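# Move the handleless tagged battery from UPS to spill tray

## Task

The handle on the tagged battery is broken off. Take that battery out of the open UPS and place it in the spill tray standing upright; the bench holds two lifting hooks that may be used.

## Robot and tools

Robot: two UR7e-type arms, left_arm and right_arm, each ending in a two-finger parallel gripper (50 mm max opening, fingertips 17.5 mm past the reported end-effector point). A camera block sticks out about 10 cm toward the gripper's -y side and rotates with it. Cameras: cam_high, cam_low (fixed), cam_left_wrist, cam_right_wrist (on the hands), each 672x504.

Frame: the scene frame has its origin at table height, midway between the arms' nominal bases; +z up, +x out over the table, left_arm on the +y side (image left/right does not follow this). Real bases: left_arm at (-0.022, +0.499, 0), right_arm at (-0.024, -0.342, 0). Gripper fingers point along the gripper's +z and close along its x. Reported positions and orientations may be a few cm off, more at long reach.

The 18-number row: used by execute_actions and move. One flat list covers both arms: left_arm dx, dy, dz, rx, ry, rz, gripper position, force_limit, speed, then the same nine for right_arm. All values lie in [-1, 1]. dx..rz are offsets, not poses: measured along scene axes from that arm's Hand target at the start of the action or move (not from the previous row). 1.0 equals 0.6 m of translation or 180 degrees; rx, ry, rz form one rotation vector turning about the Hand target point. Sending the same offset again moves further. Six zeros re-command the current Hand target. Gripper numbers are absolute settings, not offsets: position +1 fully open, about -0.65 pads meet, -1 to grip; force_limit -1/0/+1 is roughly 20/102/185 N per pad; speed -1/0/+1 is 20/85/150 mm/s. To leave a gripper alone, repeat its last three numbers (a 0 is a real command). Commanded orientation is clipped to within 32 degrees of the measured one each step.

execute_actions(actions, cameras): actions is a list of actions; each action is a table of up to 15 rows, each row one 1/30 s step; a short table keeps its last row. Images come only when actions is empty or cameras names them (["all"], a list of names, or []).

move(target, speed, blend, stop_force, zero, blocking, cameras): straight-line paths for each gripper toward offsets from its Hand target. target is one 18-number row or a list of up to 15 rows, every row counted from the same starting Hand targets. speed is m/s, 0.002 to 3.6 (default 0.25), one value or one per target; turning is capped at twice that in rad/s. blend (m) rounds corners in a list; 0 stops at each. stop_force (N, 3 to 120, both arms) ends an arm's path when the wrist sensor feels that much push against its motion; it is not reliable while the gripper rotates, and should be omitted when pulling away from something the gripper presses on. zero (default true) re-zeros before the move. blocking=false returns after about 0.5 s while the move continues; not allowed with stop_force. Paths avoid nothing, last 0.5 to 10 s, and may overshoot at high speed. Avoid paths close to an arm's own base. The result ends with a move: line: done (within 3 mm and 2 degrees), off_target, moving, held (a check withheld a step or the clearance check stopped it) or fault; limits=paced means a clipped pose, limits=held means withheld steps.

wait(seconds 0 to 10), stop() to brake a running move, zoom_image(camera, region [x0,y0,x1,y1] in pixels, at most 504x504) on the latest image, zero_wrist_force(arm), read_manual (licence text only), finished_scene(scene: current scene's integer number) ends the scene irreversibly, so call it only once the battery rests upright in the tray and nothing else needs doing.

Result lines: per arm end_effector_position (m), end_effector_quat_wxyz, velocities, Hand target (last commanded pose after clipping; next offsets start here; the hand may settle short of it, so send the shortfall as an offset), Joint positions, Joint torques (include arm weight, have offsets and noise), Wrist force/torque in the gripper's own axes plus the peak since last shown, Tool commands, motor temperatures. Gripper object_status: 0 moving, 1 blocked while opening, 2 blocked while closing (a grip), 3 reached position or pads met (usually nothing held). Confirm a grip by status 2. Opening is about (250 - position_measured) x 0.202 mm. A new force_limit or speed only applies after the position number changes by 0.01 or more.

What to avoid: arms are stiff; a target slightly beyond firm contact, a net force near 150 N, or joint contact torque at its limit (136 N m big joints, 25.4 N m wrists) stops that arm for 10 s. Move slowly into contact, use stop_force, and back the target off after pressing. Do not let the arms or fingers touch each other; the clearance check is not a guarantee. Do not drop the battery, release it while moving, knock it over, or let anything leave the table. Long holding or stretching heats motors; at 70 °C a MOTOR HOT line appears and at 85 °C the arm locks for 30 to 60 s or more. Loose objects may occasionally be nudged by outside pushes, so check positions before grasping.

Each tool is called after ">>>" as name(argument=value, ...), one argument or row to a line, values as JSON.

## Session

>>> execute_actions(
  actions=[],
)

Scene clock: 0.00 s.
left_arm: end_effector_position=(+0.8404, -0.0114, +0.3336) position_measured=3 object_status=3 end_effector_quat_wxyz=(+0.571, +0.637, +0.482, +0.189) | right_arm: end_effector_position=(+0.2858, -0.3726, +0.1658) position_measured=3 object_status=3 end_effector_quat_wxyz=(-0.325, +0.835, -0.114, -0.430)
Joint positions: left_arm=[-0.714 -0.65 0.936 -3.147 -1.488 -0.351] | right_arm=[3.067 -1.85 -1.858 -2.049 2.155 1.368]
Joint velocities: within noise
Joint torques (N m): no reading
Motor temperatures (°C): left_arm=[34 29 35 40 33 32] | right_arm=[26 27 32 41 37 45]
Wrist force (N): no reading
Wrist torque (N m): no reading
Wrist force, peak (N): no reading
Hand target: left_arm +0.8404, -0.0114, +0.3336; +0.571, +0.637, +0.482, +0.189 | right_arm +0.2858, -0.3726, +0.1658; -0.325, +0.835, -0.114, -0.430
Tool commands: left_gripper/position=+1.0 left_gripper/force_limit=+1.0 left_gripper/speed=+1.0 right_gripper/position=+1.0 right_gripper/force_limit=+1.0 right_gripper/speed=+1.0

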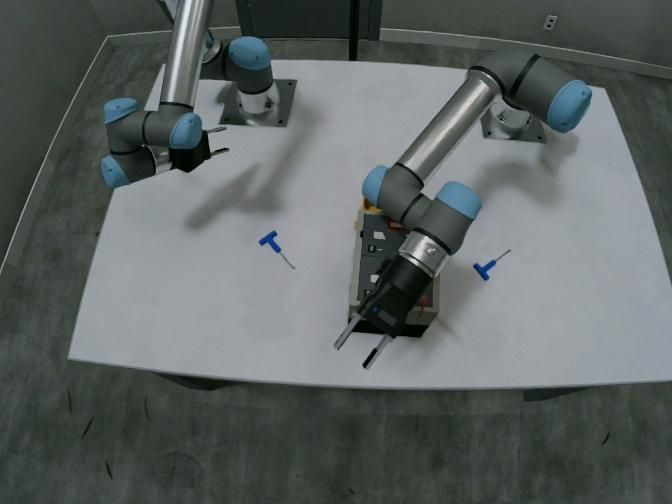

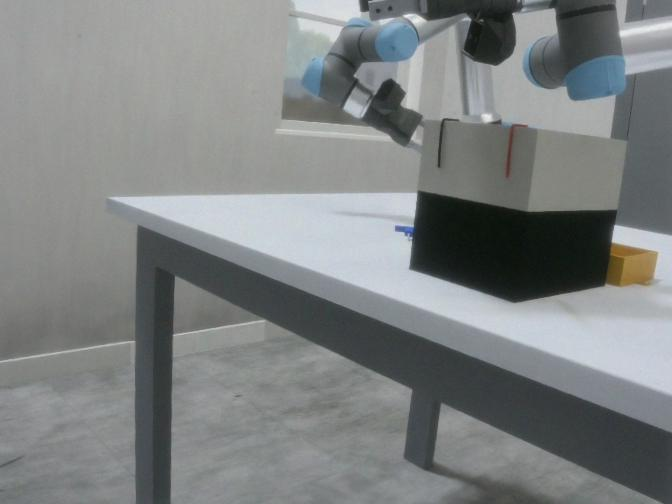

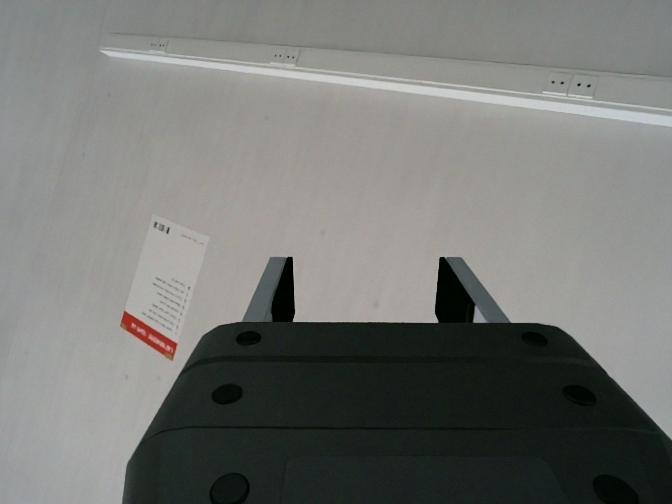

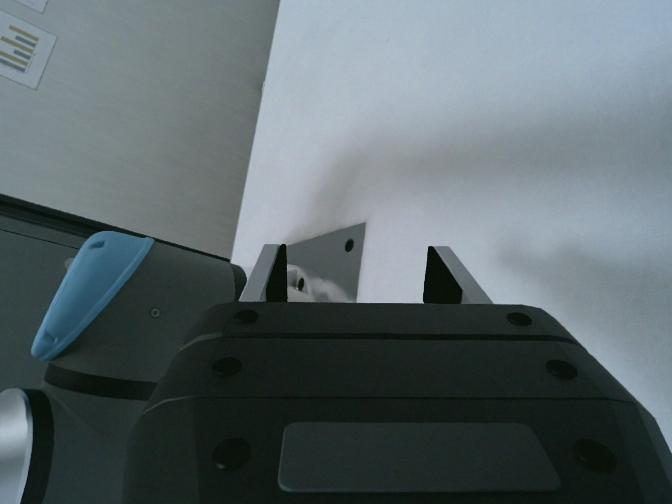

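>>> zoom_image(
  camera="cam_high",
  region=[240, 170, 520, 370],
)

>>> zoom_image(
  camera="cam_low",
  region=[380, 100, 672, 310],
)

Scaled by 1.800.

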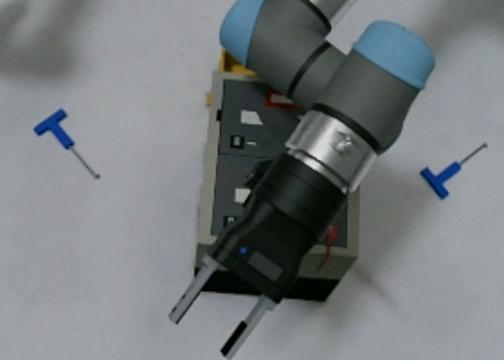

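Scaled by 1.726.

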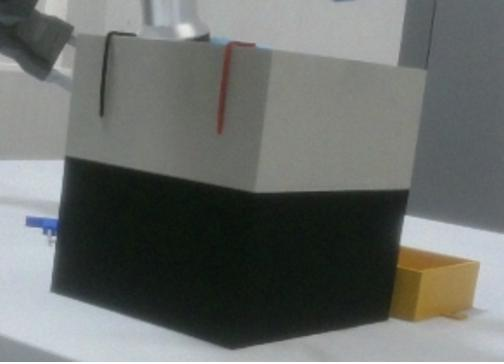

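>>> move(
  target=[
    [-0.1,0.05,0.15,0.05,0.045,-0.012,1,1,1,0,0,0,0,0,0,1,1,1],
    [-0.567,0.302,0.16,0.214,0.183,-0.05,1,1,1,0,0,0,0,0,0,1,1,1],
  ],
  blend=[0.05,0],
  speed=0.4,
  cameras=["all"],
)

Scene clock: 29.30 s.
left_arm: end_effector_position=(+0.5002, +0.1697, +0.4295) position_measured=3 object_status=3 end_effector_quat_wxyz=(+0.188, +0.849, +0.483, +0.107) end_effector_velocity=(-0.001, +0.001, +0.000) end_effector_angular_velocity=(+0.002, +0.003, +0.001) | right_arm: end_effector_position=(+0.2858, -0.3726, +0.1658) position_measured=3 object_status=3 end_effector_quat_wxyz=(-0.325, +0.835, -0.114, -0.430)
Joint positions: left_arm=[-0.858 -1.55 1.457 -1.897 -1.447 -0.271] | right_arm=[3.067 -1.85 -1.858 -2.049 2.155 1.368]
Joint velocities: left_arm=[0 0 -0.001 0.005 0 -0.001] | right_arm=[within noise]
Joint torques (N m): left_arm=[7.85 -34.47 -36.3 -2.06 -1.18 1.77] | right_arm=[0.24 29.86 18.81 -0.1 0.78 0.21]
Wrist force (N): left_arm=[1.4 1.2 1.7] | right_arm=[-0.1 0.1 -0.1]
Wrist torque (N m): left_arm=[0.17 -0.30 0.04] | right_arm=[0.01 0.02 0.00]
Wrist force, peak (N): left_arm=[1.6 -3.0 3.0] | right_arm=[-0.2 0.2 -0.3]
Hand target: left_arm +0.5002, +0.1698, +0.4296; +0.188, +0.849, +0.483, +0.107 | right_arm +0.2858, -0.3726, +0.1658; -0.325, +0.835, -0.114, -0.430
Off the commanded pose: left_arm 0.000 m, 0 deg | right_arm 0.000 m, 0 deg.
move: done
camera_calibration:
cam_left_wrist: T_world_to_cam=[[0.518696, 0.85463, -0.0237067, -0.382579], [0.620844, -0.357452, 0.697696, -0.531556], [0.587798, -0.37661, -0.716001, 0.205281], [0, 0, 0, 1]] pos_world=[0.407791, 0.214269, 0.508776]

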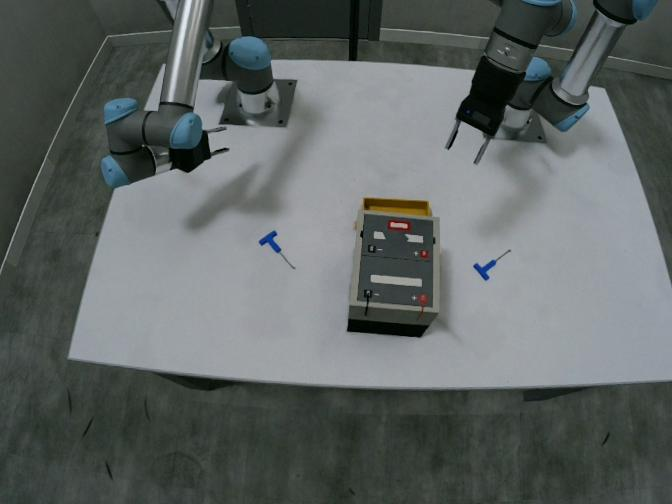

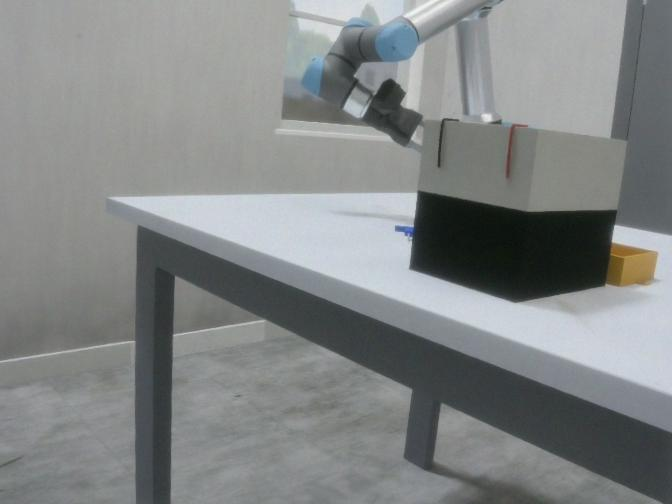

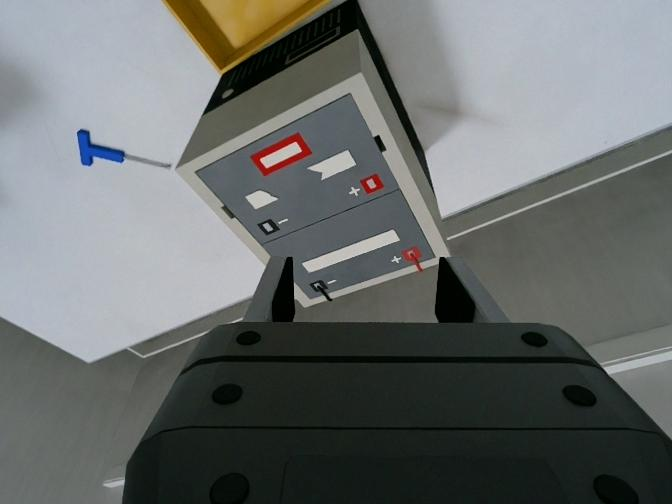

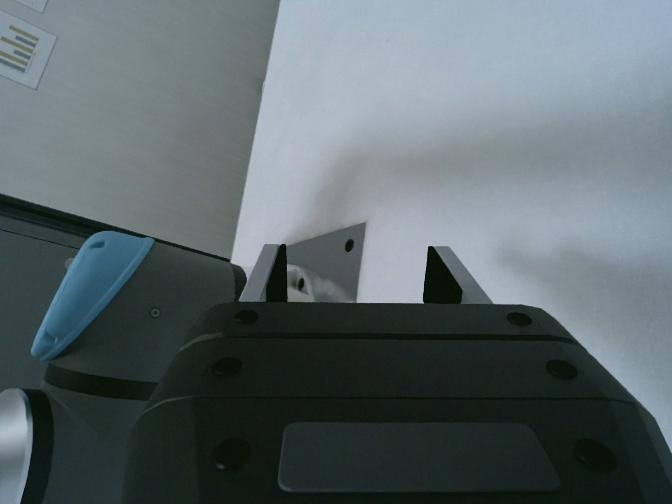

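>>> zoom_image(
  camera="cam_left_wrist",
  region=[170, 60, 460, 320],
)

>>> zoom_image(
  camera="cam_high",
  region=[330, 180, 460, 345],
)

>>> zoom_image(
  camera="cam_high",
  region=[440, 220, 540, 300],
)

>>> zoom_image(
  camera="cam_high",
  region=[240, 215, 320, 285],
)

>>> zoom_image(
  camera="cam_left_wrist",
  region=[40, 90, 220, 220],
)

Scaled by 1.738.

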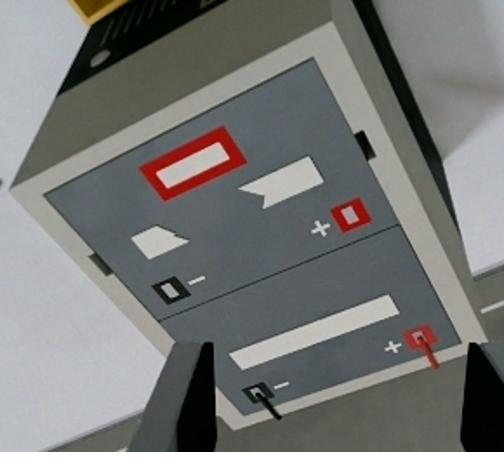

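Scaled by 3.055.

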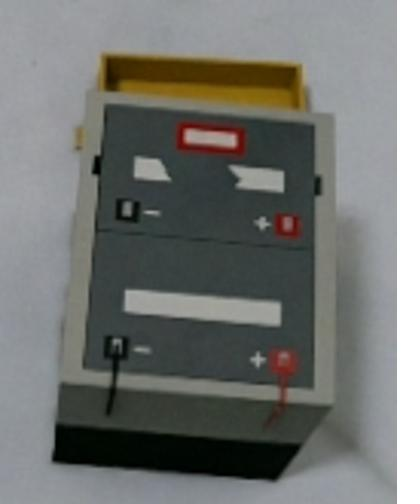

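Scaled by 5.040.

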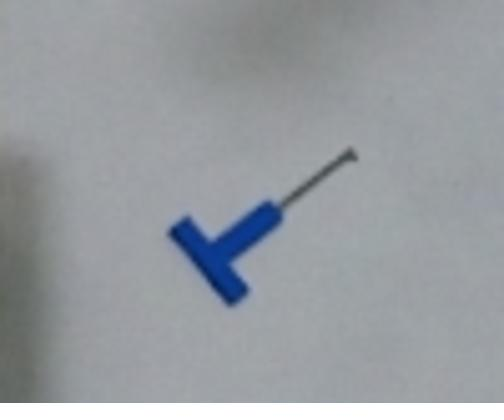

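Scaled by 6.300.

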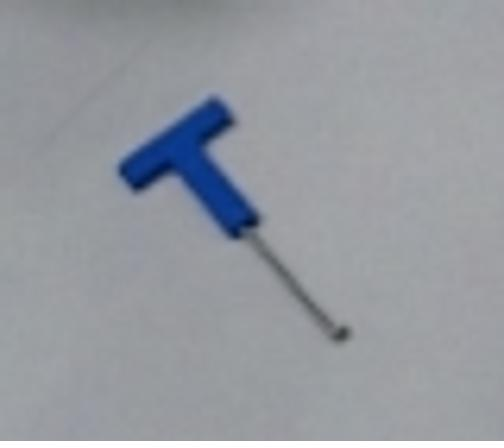

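Scaled by 2.800.

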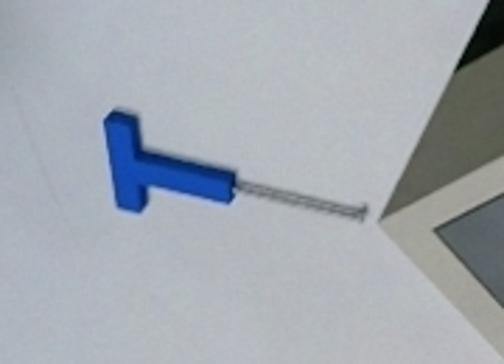

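>>> move(
  target=[
    [0.064,-0.01,-0.08,0.063,0.036,-0.162,1,1,1,0.2,0.16,0.09,0.113,-0.206,0.352,1,1,1],
    [0.128,-0.0197,-0.2527,0.126,0.0717,-0.3238,1,1,1,0.4165,0.3175,-0.0763,0.2255,-0.4122,0.7044,1,1,1],
  ],
  blend=[0.05,0],
  speed=0.5,
  cameras=["all"],
)

Scene clock: 100.53 s.
left_arm: end_effector_position=(+0.5770, +0.1579, +0.2779) position_measured=3 object_status=3 end_effector_quat_wxyz=(+0.000, +1.000, +0.000, +0.000) | right_arm: end_effector_position=(+0.5356, -0.1820, +0.1199) position_measured=3 object_status=3 end_effector_quat_wxyz=(+0.000, +0.410, +0.912, +0.000)
Joint positions: left_arm=[-0.737 -1.121 1.142 -1.591 -1.571 0.858] | right_arm=[3.707 -1.866 -1.782 -1.065 1.57 -0.217]
Joint torques (N m): left_arm=[8.74 -56.43 -14.31 -5.06 -1.28 -0.75] | right_arm=[-13.36 46.01 33.3 3.3 1.52 -0.83]
Wrist force (N): left_arm=[2.3 1.9 1.9] | right_arm=[-0.9 -1.1 2.4]
Wrist torque (N m): left_arm=[0.20 -0.44 0.09] | right_arm=[-0.23 0.05 -0.45]
Wrist force, peak (N): left_arm=[2.7 2.0 2.4] | right_arm=[-1.3 -0.4 3.1]
Hand target: left_arm +0.5770, +0.1579, +0.2779; +0.000, +1.000, +0.000, +0.000 | right_arm +0.5357, -0.1821, +0.1201; +0.000, +0.410, +0.912, +0.000
Off the commanded pose: left_arm 0.000 m, 0 deg | right_arm 0.000 m, 0 deg.
move: done
camera_calibration:
cam_left_wrist: T_world_to_cam=[[0.999676, 0.00200156, -0.0253738, -0.558363], [0.0102724, -0.943834, 0.33026, 0.069241], [-0.0232876, -0.330414, -0.943549, 0.455815], [0, 0, 0, 1]] pos_world=[0.568086, 0.217077, 0.393048]
cam_right_wrist: T_world_to_cam=[[-0.677265, 0.735697, 0.00791413, 0.502575], [0.68853, 0.62998, 0.359237, -0.281077], [0.259304, 0.248748, -0.933213, 0.154602], [0, 0, 0, 1]] pos_world=[0.493817, -0.231127, 0.241272]

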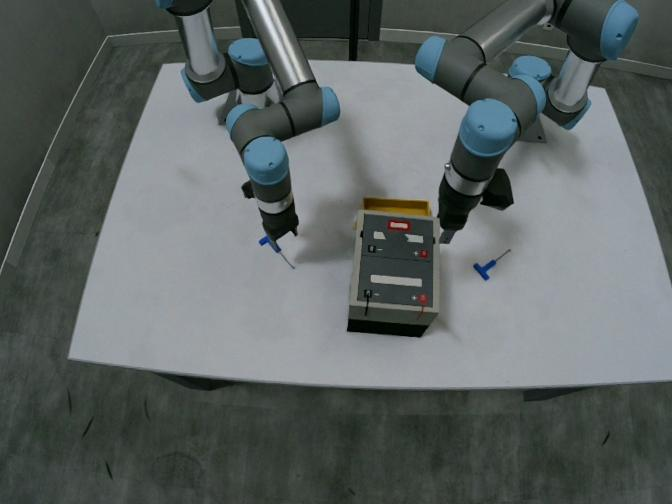

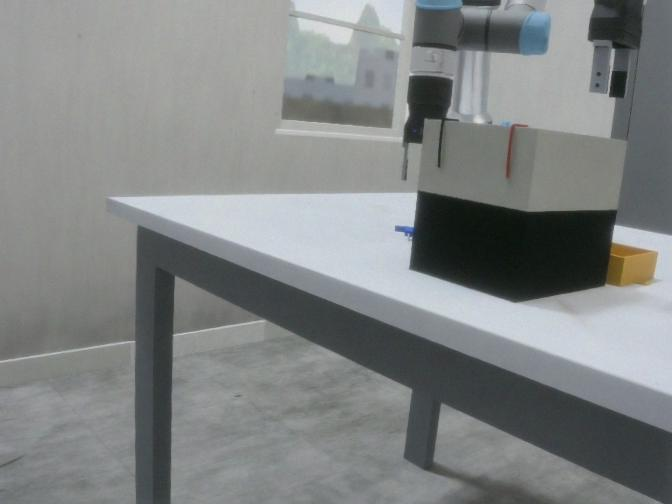

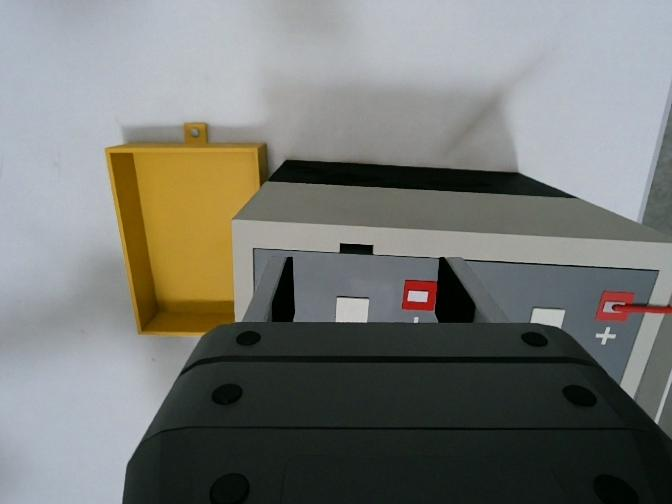

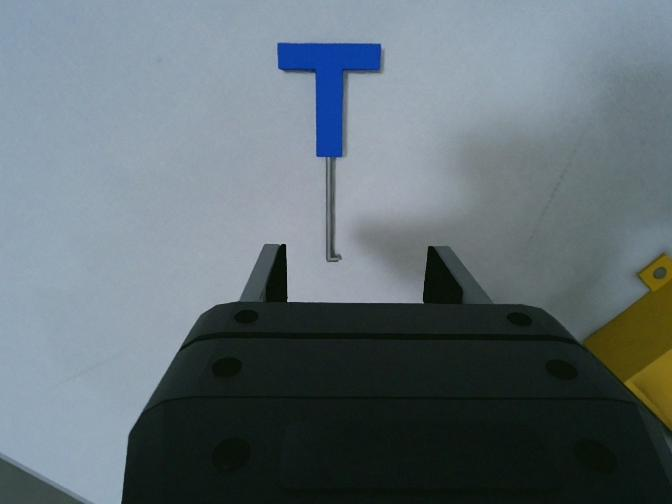

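>>> zoom_image(
  camera="cam_left_wrist",
  region=[300, 220, 460, 330],
)

>>> zoom_image(
  camera="cam_right_wrist",
  region=[260, 30, 400, 280],
)

>>> zoom_image(
  camera="cam_right_wrist",
  region=[300, 230, 370, 280],
)

Scaled by 3.150.

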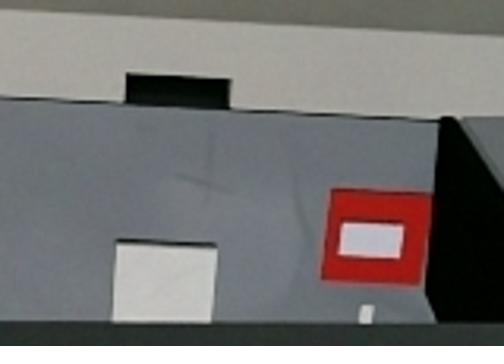

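Scaled by 2.016.

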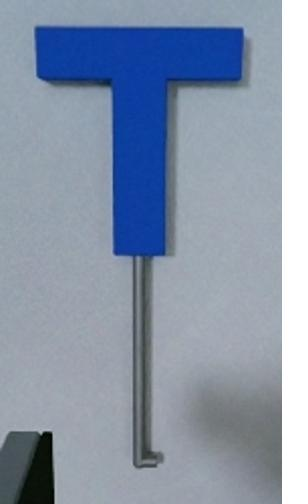

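Scaled by 7.200.

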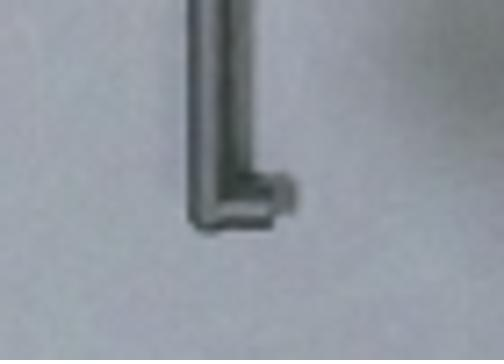

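>>> move(
  target=[
    [-0.05,0.2,0.0,0,0,-0.4,1,1,1,0.0,0.03,0.3,-0.05,-0.02,0.28,1,1,1],
    [-0.143,0.398,-0.263,0,0,-0.79,1,1,1,0.012,0.297,0.2765,-0.1339,-0.0508,0.7596,1,1,1],
  ],
  blend=[0.04,0],
  speed=0.5,
  cameras=["cam_left_wrist","cam_right_wrist"],
)

>>> zoom_image(
  camera="cam_left_wrist",
  region=[230, 20, 440, 330],
)

>>> zoom_image(
  camera="cam_right_wrist",
  region=[230, 120, 440, 320],
)

Scene clock: 132.20 s.
left_arm: end_effector_position=(+0.4912, +0.3968, +0.1201) position_measured=3 object_status=3 end_effector_quat_wxyz=(+0.000, -0.324, +0.946, +0.000) | right_arm: end_effector_position=(+0.5428, -0.0037, +0.2859) position_measured=3 object_status=3 end_effector_quat_wxyz=(-0.123, +0.697, -0.696, +0.122)
Joint positions: left_arm=[-0.479 -1.405 1.947 -2.113 -1.57 3.597] | right_arm=[4.043 -1.778 -1.549 -1.147 1.313 -2.329]
Joint torques (N m): left_arm=[-7.68 -20.51 -33.14 -1.85 -0.28 1.66] | right_arm=[-14.57 43.68 31.42 1 -2.99 -1.18]
Wrist force (N): left_arm=[2.2 2.0 1.8] | right_arm=[-1.0 -0.5 1.6]
Wrist torque (N m): left_arm=[0.20 -0.42 0.09] | right_arm=[-0.12 0.11 -0.35]
Wrist force, peak (N): left_arm=[2.3 2.6 2.6] | right_arm=[-1.5 -1.4 3.5]
Hand target: left_arm +0.4912, +0.3967, +0.1201; +0.000, -0.324, +0.946, +0.000 | right_arm +0.5429, -0.0039, +0.2860; -0.123, +0.697, -0.696, +0.123
Off the commanded pose: left_arm 0.000 m, 0 deg | right_arm 0.000 m, 0 deg.
move: done
camera_calibration:
cam_left_wrist: T_world_to_cam=[[-0.788434, -0.614599, -0.0252918, 0.645887], [-0.586855, 0.739249, 0.330322, -0.0268086], [-0.184318, 0.275279, -0.94353, 0.222523], [0, 0, 0, 1]] pos_world=[0.534522, 0.355524, 0.235148]
cam_right_wrist: T_world_to_cam=[[0.0156705, -0.999782, 0.0137708, -0.00930442], [-0.9997, -0.0154072, 0.0190197, 0.553195], [-0.0188034, -0.0140648, -0.999724, 0.432231], [0, 0, 0, 1]] pos_world=[0.561303, 0.00530003, 0.421718]
Images, in order (width x height): cam_left_wrist 672x504, cam_right_wrist 672x504.

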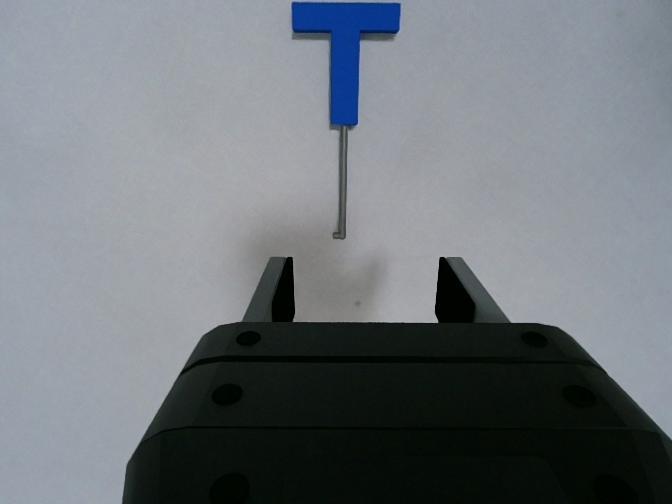

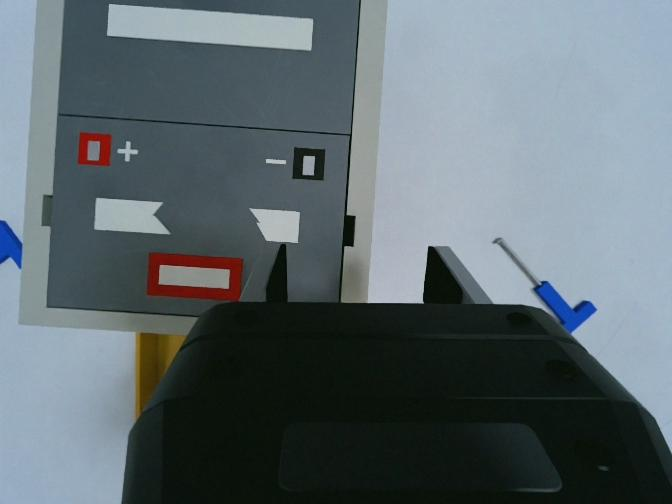

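Scaled by 1.626.

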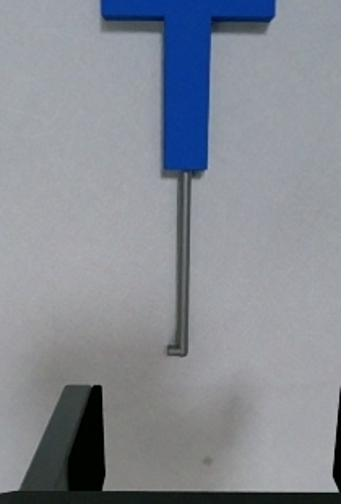

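Scaled by 2.400.

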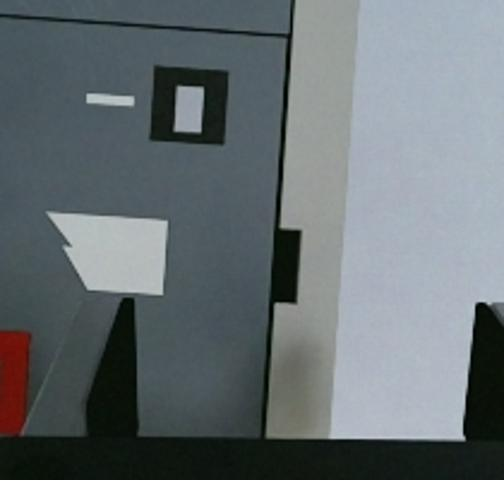

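>>> move(
  target=[
    [0.05,-0.05,0.0,0,0,0,1,1,1,-0.03,-0.27,0.0,0.08,0.03,-0.45,1,1,1],
    [0.0938,-0.0935,-0.1,0,0,0,1,1,1,-0.0775,-0.3762,-0.3767,0.1339,0.0508,-0.7529,1,1,1],
  ],
  blend=[0.04,0],
  speed=0.5,
  cameras=["cam_left_wrist","cam_right_wrist"],
)

Scene clock: 192.13 s.
left_arm: end_effector_position=(+0.5475, +0.3406, +0.0601) position_measured=3 object_status=3 end_effector_quat_wxyz=(+0.000, -0.324, +0.946, +0.000) | right_arm: end_effector_position=(+0.4963, -0.2297, +0.0599) position_measured=3 object_status=3 end_effector_quat_wxyz=(+0.002, +0.401, +0.916, +0.000)
Joint positions: left_arm=[-0.524 -1.178 1.823 -2.216 -1.57 3.553] | right_arm=[3.665 -1.844 -1.998 -0.867 1.567 -0.28]
Joint torques (N m): left_arm=[2.15 -49.78 -15.39 -1.38 1.25 0.23] | right_arm=[13.84 39.44 27.48 1.9 -2.57 1.18]
Wrist force (N): left_arm=[2.4 1.9 1.7] | right_arm=[-1.1 -1.1 2.4]
Wrist torque (N m): left_arm=[0.17 -0.45 0.09] | right_arm=[-0.21 0.08 -0.38]
Wrist force, peak (N): left_arm=[2.5 1.5 2.3] | right_arm=[-1.6 -1.9 4.5]
Hand target: left_arm +0.5475, +0.3406, +0.0601; +0.000, -0.324, +0.946, +0.000 | right_arm +0.4964, -0.2296, +0.0599; +0.002, +0.401, +0.916, +0.000
Off the commanded pose: left_arm 0.000 m, 0 deg | right_arm 0.000 m, 0 deg.
move: done
camera_calibration:
cam_left_wrist: T_world_to_cam=[[-0.788723, -0.614225, -0.0253696, 0.654233], [-0.586556, 0.739557, 0.330162, 0.0673971], [-0.184031, 0.275287, -0.943583, 0.191719], [0, 0, 0, 1]] pos_world=[0.590823, 0.299224, 0.175248]
cam_right_wrist: T_world_to_cam=[[-0.692426, 0.721476, 0.00425995, 0.516033], [0.673936, 0.644669, 0.36085, -0.191896], [0.257598, 0.252733, -0.932614, 0.122253], [0, 0, 0, 1]] pos_world=[0.455149, -0.279493, 0.181062]
Images, in order (width x height): cam_left_wrist 672x504, cam_right_wrist 672x504.

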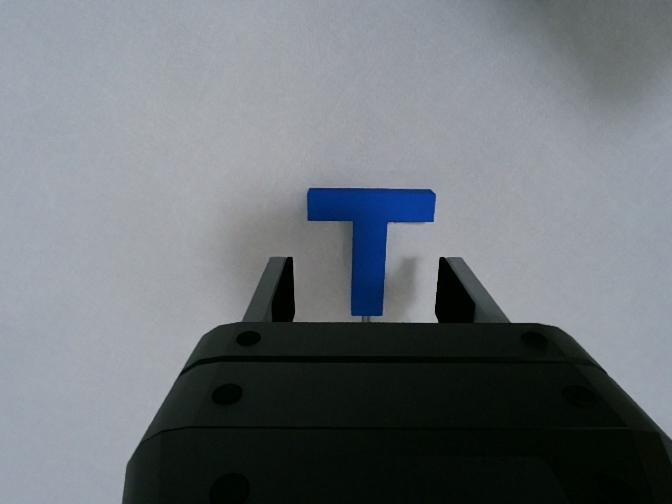

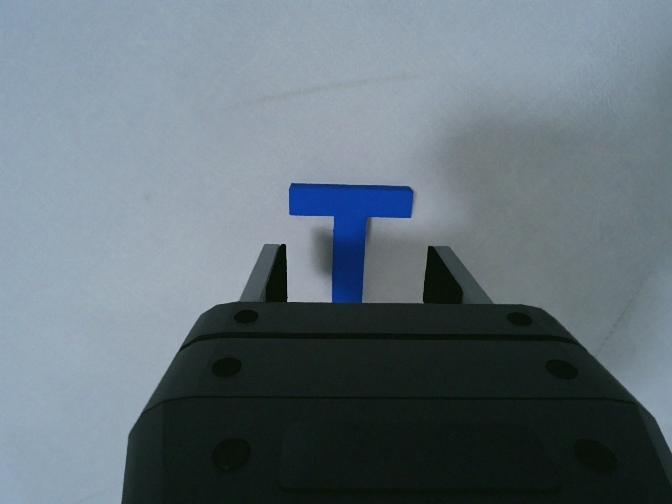

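>>> move(
  target=[0,0,-0.0683,0,0,0,1,1,1,0,0,-0.068,0,0,0,1,1,1],
  speed=0.06,
  stop_force=8,
)

>>> execute_actions(
  actions=[
    [[0,0,0,0,0,0,-1,-0.3,-0.5,0,0,0,0,0,0,-1,-0.3,-0.5]],
    [[0,0,0,0,0,0,-1,-0.3,-0.5,0,0,0,0,0,0,-1,-0.3,-0.5]],
  ],
  cameras=["cam_left_wrist","cam_right_wrist"],
)

Scene clock: 197.97 s.
left_arm: end_effector_position=(+0.5475, +0.3406, +0.0191) position_measured=3 object_status=3 end_effector_quat_wxyz=(+0.000, -0.324, +0.946, +0.000) | right_arm: end_effector_position=(+0.4964, -0.2296, +0.0191) position_measured=3 object_status=3 end_effector_quat_wxyz=(+0.002, +0.401, +0.916, +0.000)
Joint positions: left_arm=[-0.524 -1.114 1.858 -2.315 -1.57 3.553] | right_arm=[3.665 -1.917 -2.035 -0.757 1.567 -0.279]
Joint torques (N m): left_arm=[5.63 -51.49 -30.46 -2.52 0.84 1.22] | right_arm=[10.48 43.77 28.43 0.32 -2.05 0.97]
Wrist force (N): left_arm=[2.1 1.8 1.6] | right_arm=[-0.9 -1.2 2.2]
Wrist torque (N m): left_arm=[0.15 -0.41 0.10] | right_arm=[-0.23 0.06 -0.37]
Wrist force, peak (N): left_arm=[2.4 2.0 2.8] | right_arm=[-1.1 -1.1 3.4]
Hand target: left_arm +0.5475, +0.3406, +0.0192; +0.000, -0.324, +0.946, +0.000 | right_arm +0.4964, -0.2296, +0.0191; +0.002, +0.401, +0.916, +0.000
Off the commanded pose: left_arm 0.000 m, 0 deg | right_arm 0.000 m, 0 deg.
move: done

Scene clock: 199.17 s.
left_arm: end_effector_position=(+0.5475, +0.3406, +0.0192) position_measured=186 object_status=2 end_effector_quat_wxyz=(+0.000, -0.324, +0.946, +0.000) | right_arm: end_effector_position=(+0.4964, -0.2296, +0.0191) position_measured=186 object_status=2 end_effector_quat_wxyz=(+0.002, +0.401, +0.916, +0.000)
Joint positions: left_arm=[-0.524 -1.114 1.858 -2.315 -1.57 3.553] | right_arm=[3.665 -1.917 -2.035 -0.757 1.567 -0.279]
Joint torques (N m): left_arm=[5.84 -49.06 -28.41 -3.88 0.86 1.28] | right_arm=[4.9 42.41 24.3 0.87 -0.79 -0.52]
Wrist force (N): left_arm=[2.7 1.8 1.8] | right_arm=[-1.0 -1.2 2.5]
Wrist torque (N m): left_arm=[0.16 -0.45 0.08] | right_arm=[-0.23 0.09 -0.38]
Wrist force, peak (N): left_arm=[3.1 2.0 1.7] | right_arm=[-1.8 -1.2 2.2]
Hand target: left_arm +0.5475, +0.3406, +0.0192; +0.000, -0.324, +0.946, +0.000 | right_arm +0.4964, -0.2296, +0.0191; +0.002, +0.401, +0.916, +0.000
Off the commanded pose: left_arm 0.000 m, 0 deg | right_arm 0.000 m, 0 deg.
camera_calibration:
cam_left_wrist: T_world_to_cam=[[-0.788686, -0.614272, -0.0253738, 0.653247], [-0.586578, 0.739485, 0.330286, 0.0808775], [-0.184122, 0.275375, -0.94354, 0.153025], [0, 0, 0, 1]] pos_world=[0.590823, 0.299325, 0.134248]
cam_right_wrist: T_world_to_cam=[[-0.692373, 0.721528, 0.00406575, 0.516151], [0.673883, 0.644619, 0.361038, -0.17729], [0.257879, 0.252713, -0.932542, 0.0841265], [0, 0, 0, 1]] pos_world=[0.455148, -0.279393, 0.140361]
Images, in order (width x height): cam_left_wrist 672x504, cam_right_wrist 672x504.

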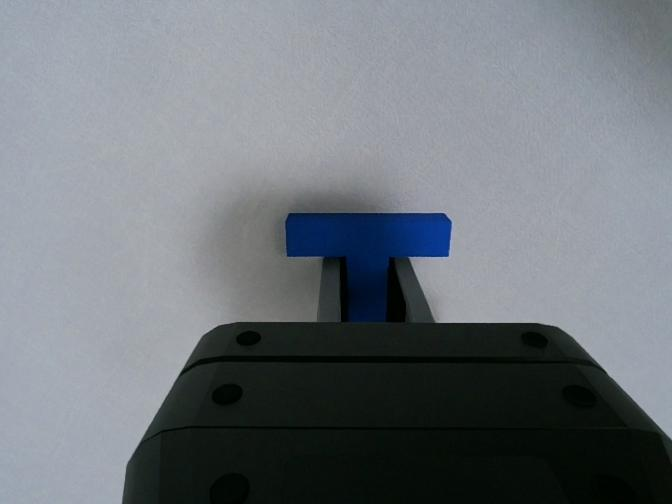

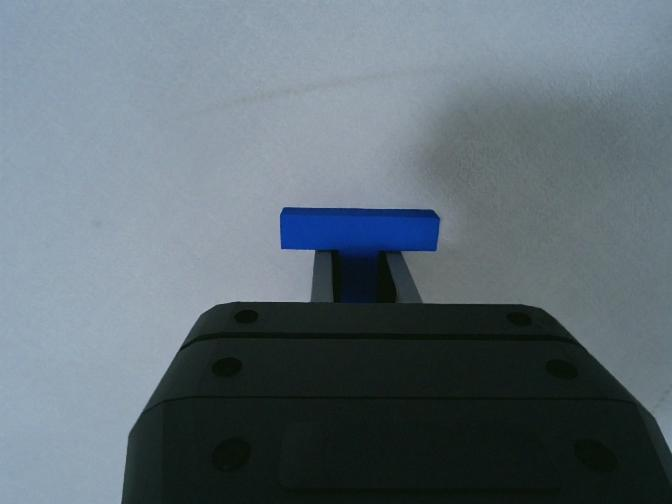

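>>> move(
  target=[
    [-0.05,0,0.2167,0,0,0.05,-1,-0.3,-0.5,-0.05,0,0.2167,0,0,0.05,-1,-0.3,-0.5],
    [-0.1625,0.1323,0.218,0,0,0.2,-1,-0.3,-0.5,-0.327,0.1327,0.218,0,0,0.45,-1,-0.3,-0.5],
    [-0.1625,0.1323,0.218,0,0,0.2906,-1,-0.3,-0.5,-0.3773,0.716,0.135,0,0,0.7628,-1,-0.3,-0.5],
    [-0.1625,0.1323,0.218,0,0,0.2906,-1,-0.3,-0.5,-0.3773,0.716,0.0023,0,0,0.7628,-1,-0.3,-0.5],
  ],
  blend=[0.04,0.06,0.02,0],
  speed=[0.4,0.6,0.6,0.15],
  cameras=["cam_high","cam_left_wrist","cam_right_wrist"],
)

Scene clock: 214.40 s.
left_arm: end_effector_position=(+0.4500, +0.4200, +0.1499) position_measured=186 object_status=2 end_effector_quat_wxyz=(+0.000, +0.708, -0.706, +0.000) | right_arm: end_effector_position=(+0.2700, +0.2000, +0.0205) position_measured=186 object_status=2 end_effector_quat_wxyz=(-0.001, +0.708, -0.707, -0.002)
Joint positions: left_arm=[-0.473 -1.546 2.018 -2.042 -1.57 2.691] | right_arm=[4.489 -2.071 -1.782 -0.856 1.574 -1.852]
Joint torques (N m): left_arm=[-6.65 -22.25 -27.06 -1.49 1.39 -0.33] | right_arm=[-13.72 45.43 29.38 2.22 -2.15 -1.76]
Wrist force (N): left_arm=[2.3 2.0 2.2] | right_arm=[-1.2 -1.0 3.2]
Wrist torque (N m): left_arm=[0.18 -0.42 -0.12] | right_arm=[-0.21 0.11 -0.44]
Wrist force, peak (N): left_arm=[2.1 1.2 5.9] | right_arm=[-1.4 -0.7 7.1]
Hand target: left_arm +0.4500, +0.4200, +0.1500; +0.000, +0.708, -0.706, +0.000 | right_arm +0.2700, +0.2000, +0.0205; -0.001, +0.708, -0.707, -0.002
Off the commanded pose: left_arm 0.000 m, 0 deg | right_arm 0.000 m, 0 deg.
move: done
camera_calibration:
cam_left_wrist: T_world_to_cam=[[0.00380393, -0.99967, -0.0253954, 0.433662], [-0.94382, -0.0119808, 0.330243, 0.398181], [-0.330439, 0.0227124, -0.943554, 0.408595], [0, 0, 0, 1]] pos_world=[0.509177, 0.42901, 0.265048]
cam_right_wrist: T_world_to_cam=[[0.0195855, -0.999799, 0.00428711, 0.201401], [-0.93239, -0.0167167, 0.361067, 0.26377], [-0.360923, -0.0110689, -0.93253, 0.254966], [0, 0, 0, 1]] pos_world=[0.334015, 0.208592, 0.141662]
Images, in order (width x height): cam_high 672x504, cam_left_wrist 672x504, cam_right_wrist 672x504.

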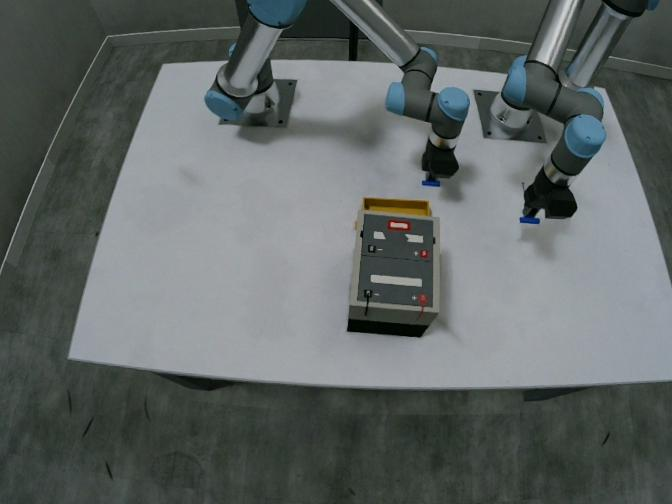

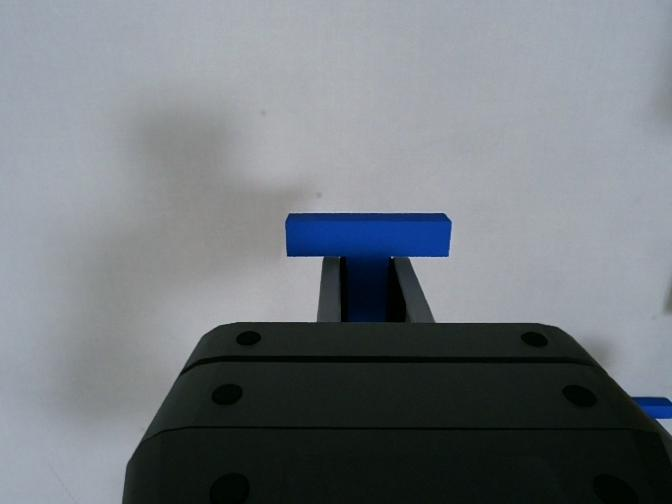

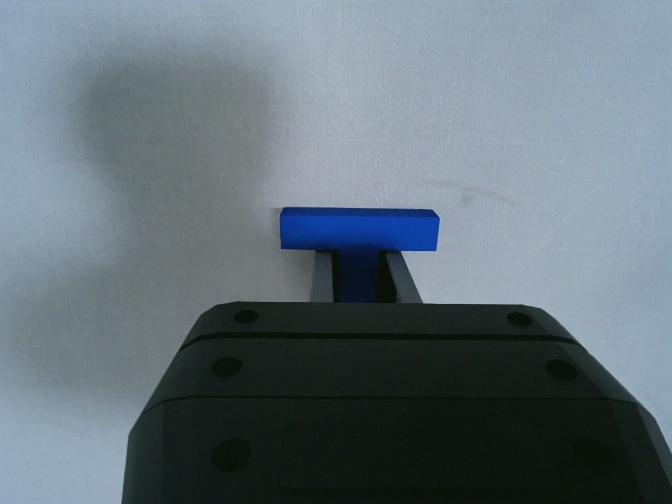

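>>> move(
  target=[
    [0,0,0,0,0,0,-1,-0.3,-0.5,0,0,0,0,0,0,1,-0.3,0],
    [-0.083,-0.033,0,0,0,0,-1,-0.3,-0.5,0,0,0.1833,0,0,0,1,-0.3,0],
    [-0.3,-0.7333,-0.033,0,0,0,-1,-0.3,-0.5,0.05,-0.8333,0.1833,0,0.1389,0,1,-0.3,0],
    [-0.3,-0.8,-0.2158,0,0,0,-1,-0.3,-0.5,0.05,-0.8333,0.1833,0,0.1389,0,1,-0.3,0],
    [-0.3,-0.8,-0.2158,0,0,0,1,-0.3,0,0.05,-0.8333,0.1833,0,0.1389,0,1,-0.3,0],
    [-0.3,-0.8,-0.05,0,0,0,1,-0.3,0,0.05,-0.8333,0.1833,0,0.1389,0,1,-0.3,0],
    [-0.3,-0.3667,-0.1333,0,0.1389,0,1,-0.3,0,0,-0.4333,0.0825,0,0.1389,0,1,-0.3,0],
  ],
  blend=[0,0.03,0.04,0,0,0.04,0],
  speed=[0.3,0.4,0.6,0.2,0.3,0.3,0.5],
  cameras=["cam_high","cam_left_wrist","cam_right_wrist"],
)

Scene clock: 229.87 s.
left_arm: end_effector_position=(+0.2700, +0.1999, +0.0700) position_measured=3 object_status=3 end_effector_quat_wxyz=(+0.153, +0.691, -0.690, -0.153) | right_arm: end_effector_position=(+0.2700, -0.0600, +0.0701) position_measured=3 object_status=3 end_effector_quat_wxyz=(+0.152, +0.690, -0.690, -0.155)
Joint positions: left_arm=[-0.935 -1.376 2.057 -1.973 -1.911 2.277] | right_arm=[4.08 -1.745 -2.081 -1.172 1.907 -2.309]
Joint torques (N m): left_arm=[8.4 -19.54 -18.56 -2.7 -1.23 1.48] | right_arm=[-1.78 23.14 12.96 1.51 -1.68 1.38]
Wrist force (N): left_arm=[1.9 1.1 1.5] | right_arm=[-1.0 -2.0 3.2]
Wrist torque (N m): left_arm=[0.14 -0.37 0.10] | right_arm=[-0.32 0.10 -0.51]
Wrist force, peak (N): left_arm=[-11.2 5.3 -18.3] | right_arm=[-4.8 -2.1 4.4]
Hand target: left_arm +0.2700, +0.2000, +0.0700; +0.153, +0.691, -0.690, -0.153 | right_arm +0.2700, -0.0600, +0.0700; +0.152, +0.690, -0.690, -0.155
Off the commanded pose: left_arm 0.000 m, 0 deg | right_arm 0.000 m, 0 deg.
move: done
camera_calibration:
cam_left_wrist: T_world_to_cam=[[-0.00720804, -0.999673, -0.0245546, 0.215192], [-0.715995, -0.0119822, 0.698002, 0.164783], [-0.698068, 0.0226122, -0.715674, 0.362054], [0, 0, 0, 1]] pos_world=[0.372273, 0.208909, 0.149378]
cam_right_wrist: T_world_to_cam=[[0.0195561, -0.999798, -0.00467535, -0.0579992], [-0.692412, -0.0169167, 0.721304, 0.151429], [-0.721237, -0.0108686, -0.692603, 0.37887], [0, 0, 0, 1]] pos_world=[0.379241, -0.051308, 0.152909]
Images, in order (width x height): cam_high 672x504, cam_left_wrist 672x504, cam_right_wrist 672x504.

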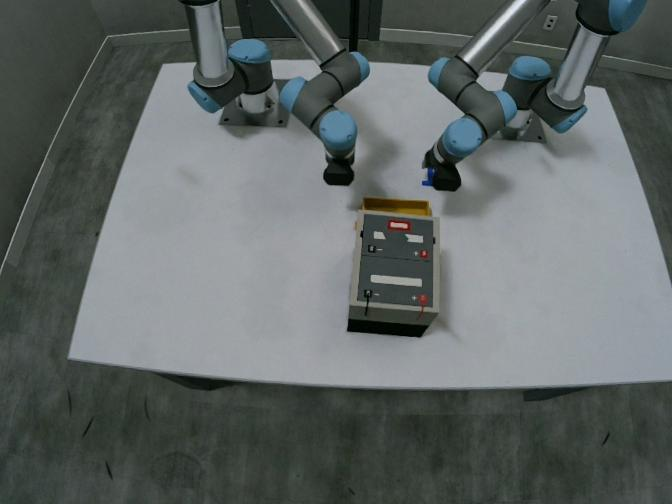

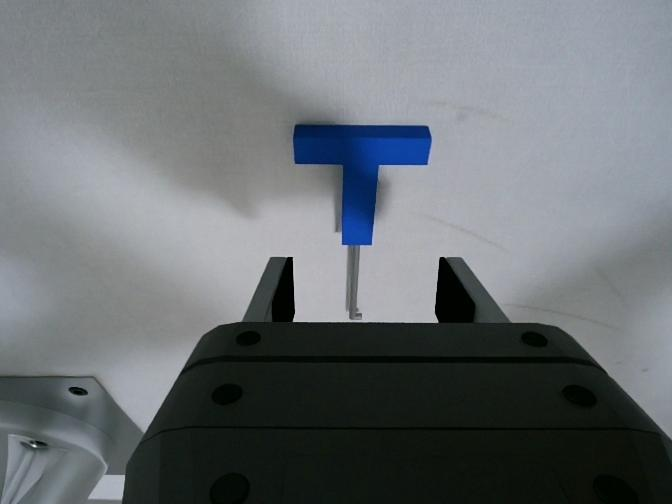

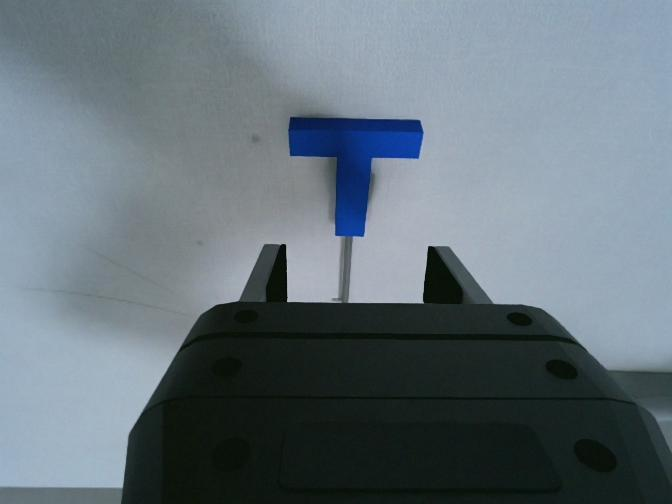

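>>> move(
  target=[0.008,0.0042,-0.08,0,0,0,1,-0.3,0,0.0103,-0.0005,-0.0792,0,0,0,1,-0.3,0],
  speed=0.08,
  stop_force=8,
)

>>> move(
  target=[
    [0,0,0,0,0,0,-1,-0.2,-0.5,0,0,0,0,0,0,-1,-0.2,-0.5],
    [0,0,0.2,0,0,0,-1,-0.2,-0.5,0,0,0.2,0,0,0,-1,-0.2,-0.5],
  ],
  speed=[0.2,0.25],
  cameras=["cam_left_wrist","cam_right_wrist"],
)

Scene clock: 242.80 s.
left_arm: end_effector_position=(+0.2748, +0.2025, +0.0220) position_measured=3 object_status=3 end_effector_quat_wxyz=(+0.153, +0.691, -0.690, -0.153) | right_arm: end_effector_position=(+0.2762, -0.0603, +0.0225) position_measured=3 object_status=3 end_effector_quat_wxyz=(+0.152, +0.690, -0.690, -0.155)
Joint positions: left_arm=[-0.924 -1.283 2.098 -2.103 -1.908 2.289] | right_arm=[4.069 -1.844 -2.116 -1.043 1.904 -2.32]
Joint torques (N m): left_arm=[-8.3 -42.15 -28.85 -4.31 -2.02 -1.85] | right_arm=[14.1 40.15 26.17 0.51 1.95 2.04]
Wrist force (N): left_arm=[1.7 1.0 1.5] | right_arm=[-1.0 -2.2 3.2]
Wrist torque (N m): left_arm=[0.13 -0.33 -0.09] | right_arm=[-0.35 0.11 -0.52]
Wrist force, peak (N): left_arm=[1.8 0.4 2.4] | right_arm=[-0.9 -3.1 4.3]
Hand target: left_arm +0.2748, +0.2025, +0.0220; +0.153, +0.691, -0.690, -0.153 | right_arm +0.2762, -0.0603, +0.0225; +0.152, +0.690, -0.690, -0.155
Off the commanded pose: left_arm 0.000 m, 0 deg | right_arm 0.000 m, 0 deg.
move: done

Scene clock: 244.73 s.
left_arm: end_effector_position=(+0.2748, +0.2025, +0.1419) position_measured=189 object_status=2 end_effector_quat_wxyz=(+0.153, +0.691, -0.690, -0.153) | right_arm: end_effector_position=(+0.2762, -0.0602, +0.1425) position_measured=189 object_status=2 end_effector_quat_wxyz=(+0.152, +0.690, -0.690, -0.155)
Joint positions: left_arm=[-0.924 -1.473 1.952 -1.767 -1.908 2.289] | right_arm=[4.069 -1.652 -1.968 -1.382 1.904 -2.32]
Joint torques (N m): left_arm=[-5.19 -28.75 -19.33 -0.57 0.5 1.48] | right_arm=[11.3 24.66 21.42 1.42 -0.23 -1.76]
Wrist force (N): left_arm=[1.7 0.6 2.0] | right_arm=[-0.8 -2.3 3.8]
Wrist torque (N m): left_arm=[0.10 -0.34 -0.06] | right_arm=[-0.31 0.07 -0.52]
Wrist force, peak (N): left_arm=[1.9 -0.6 5.1] | right_arm=[-1.0 -4.3 6.7]
Hand target: left_arm +0.2748, +0.2025, +0.1420; +0.153, +0.691, -0.690, -0.153 | right_arm +0.2762, -0.0603, +0.1425; +0.152, +0.690, -0.690, -0.155
Off the commanded pose: left_arm 0.000 m, 0 deg | right_arm 0.000 m, 0 deg.
move: done
camera_calibration:
cam_left_wrist: T_world_to_cam=[[-0.0072838, -0.999674, -0.0244833, 0.219602], [-0.715847, -0.0118829, 0.698156, 0.118023], [-0.698219, 0.0226115, -0.715527, 0.416756], [0, 0, 0, 1]] pos_world=[0.377073, 0.21151, 0.221179]
cam_right_wrist: T_world_to_cam=[[0.0194863, -0.999799, -0.00474351, -0.0580406], [-0.692515, -0.016919, 0.721205, 0.103628], [-0.72114, -0.0107687, -0.692706, 0.433404], [0, 0, 0, 1]] pos_world=[0.38544, -0.0516084, 0.225209]
Images, in order (width x height): cam_left_wrist 672x504, cam_right_wrist 672x504.

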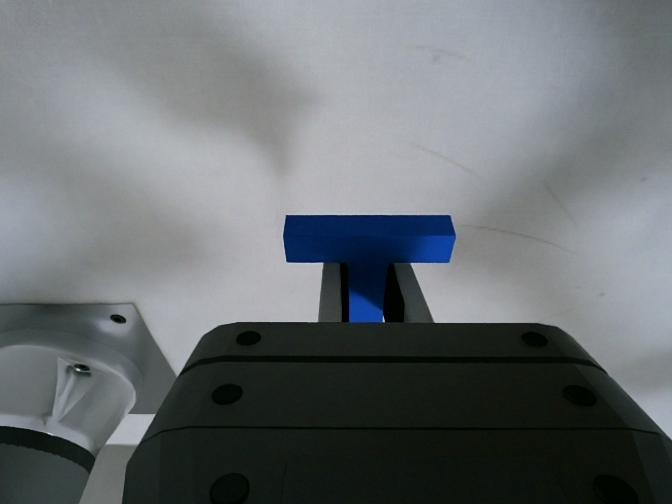

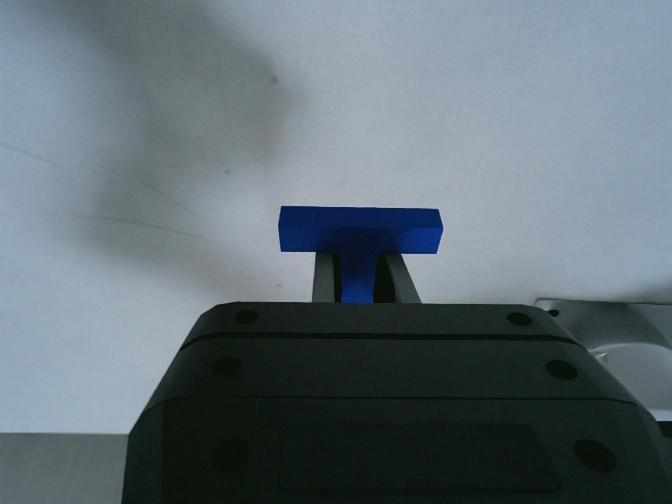

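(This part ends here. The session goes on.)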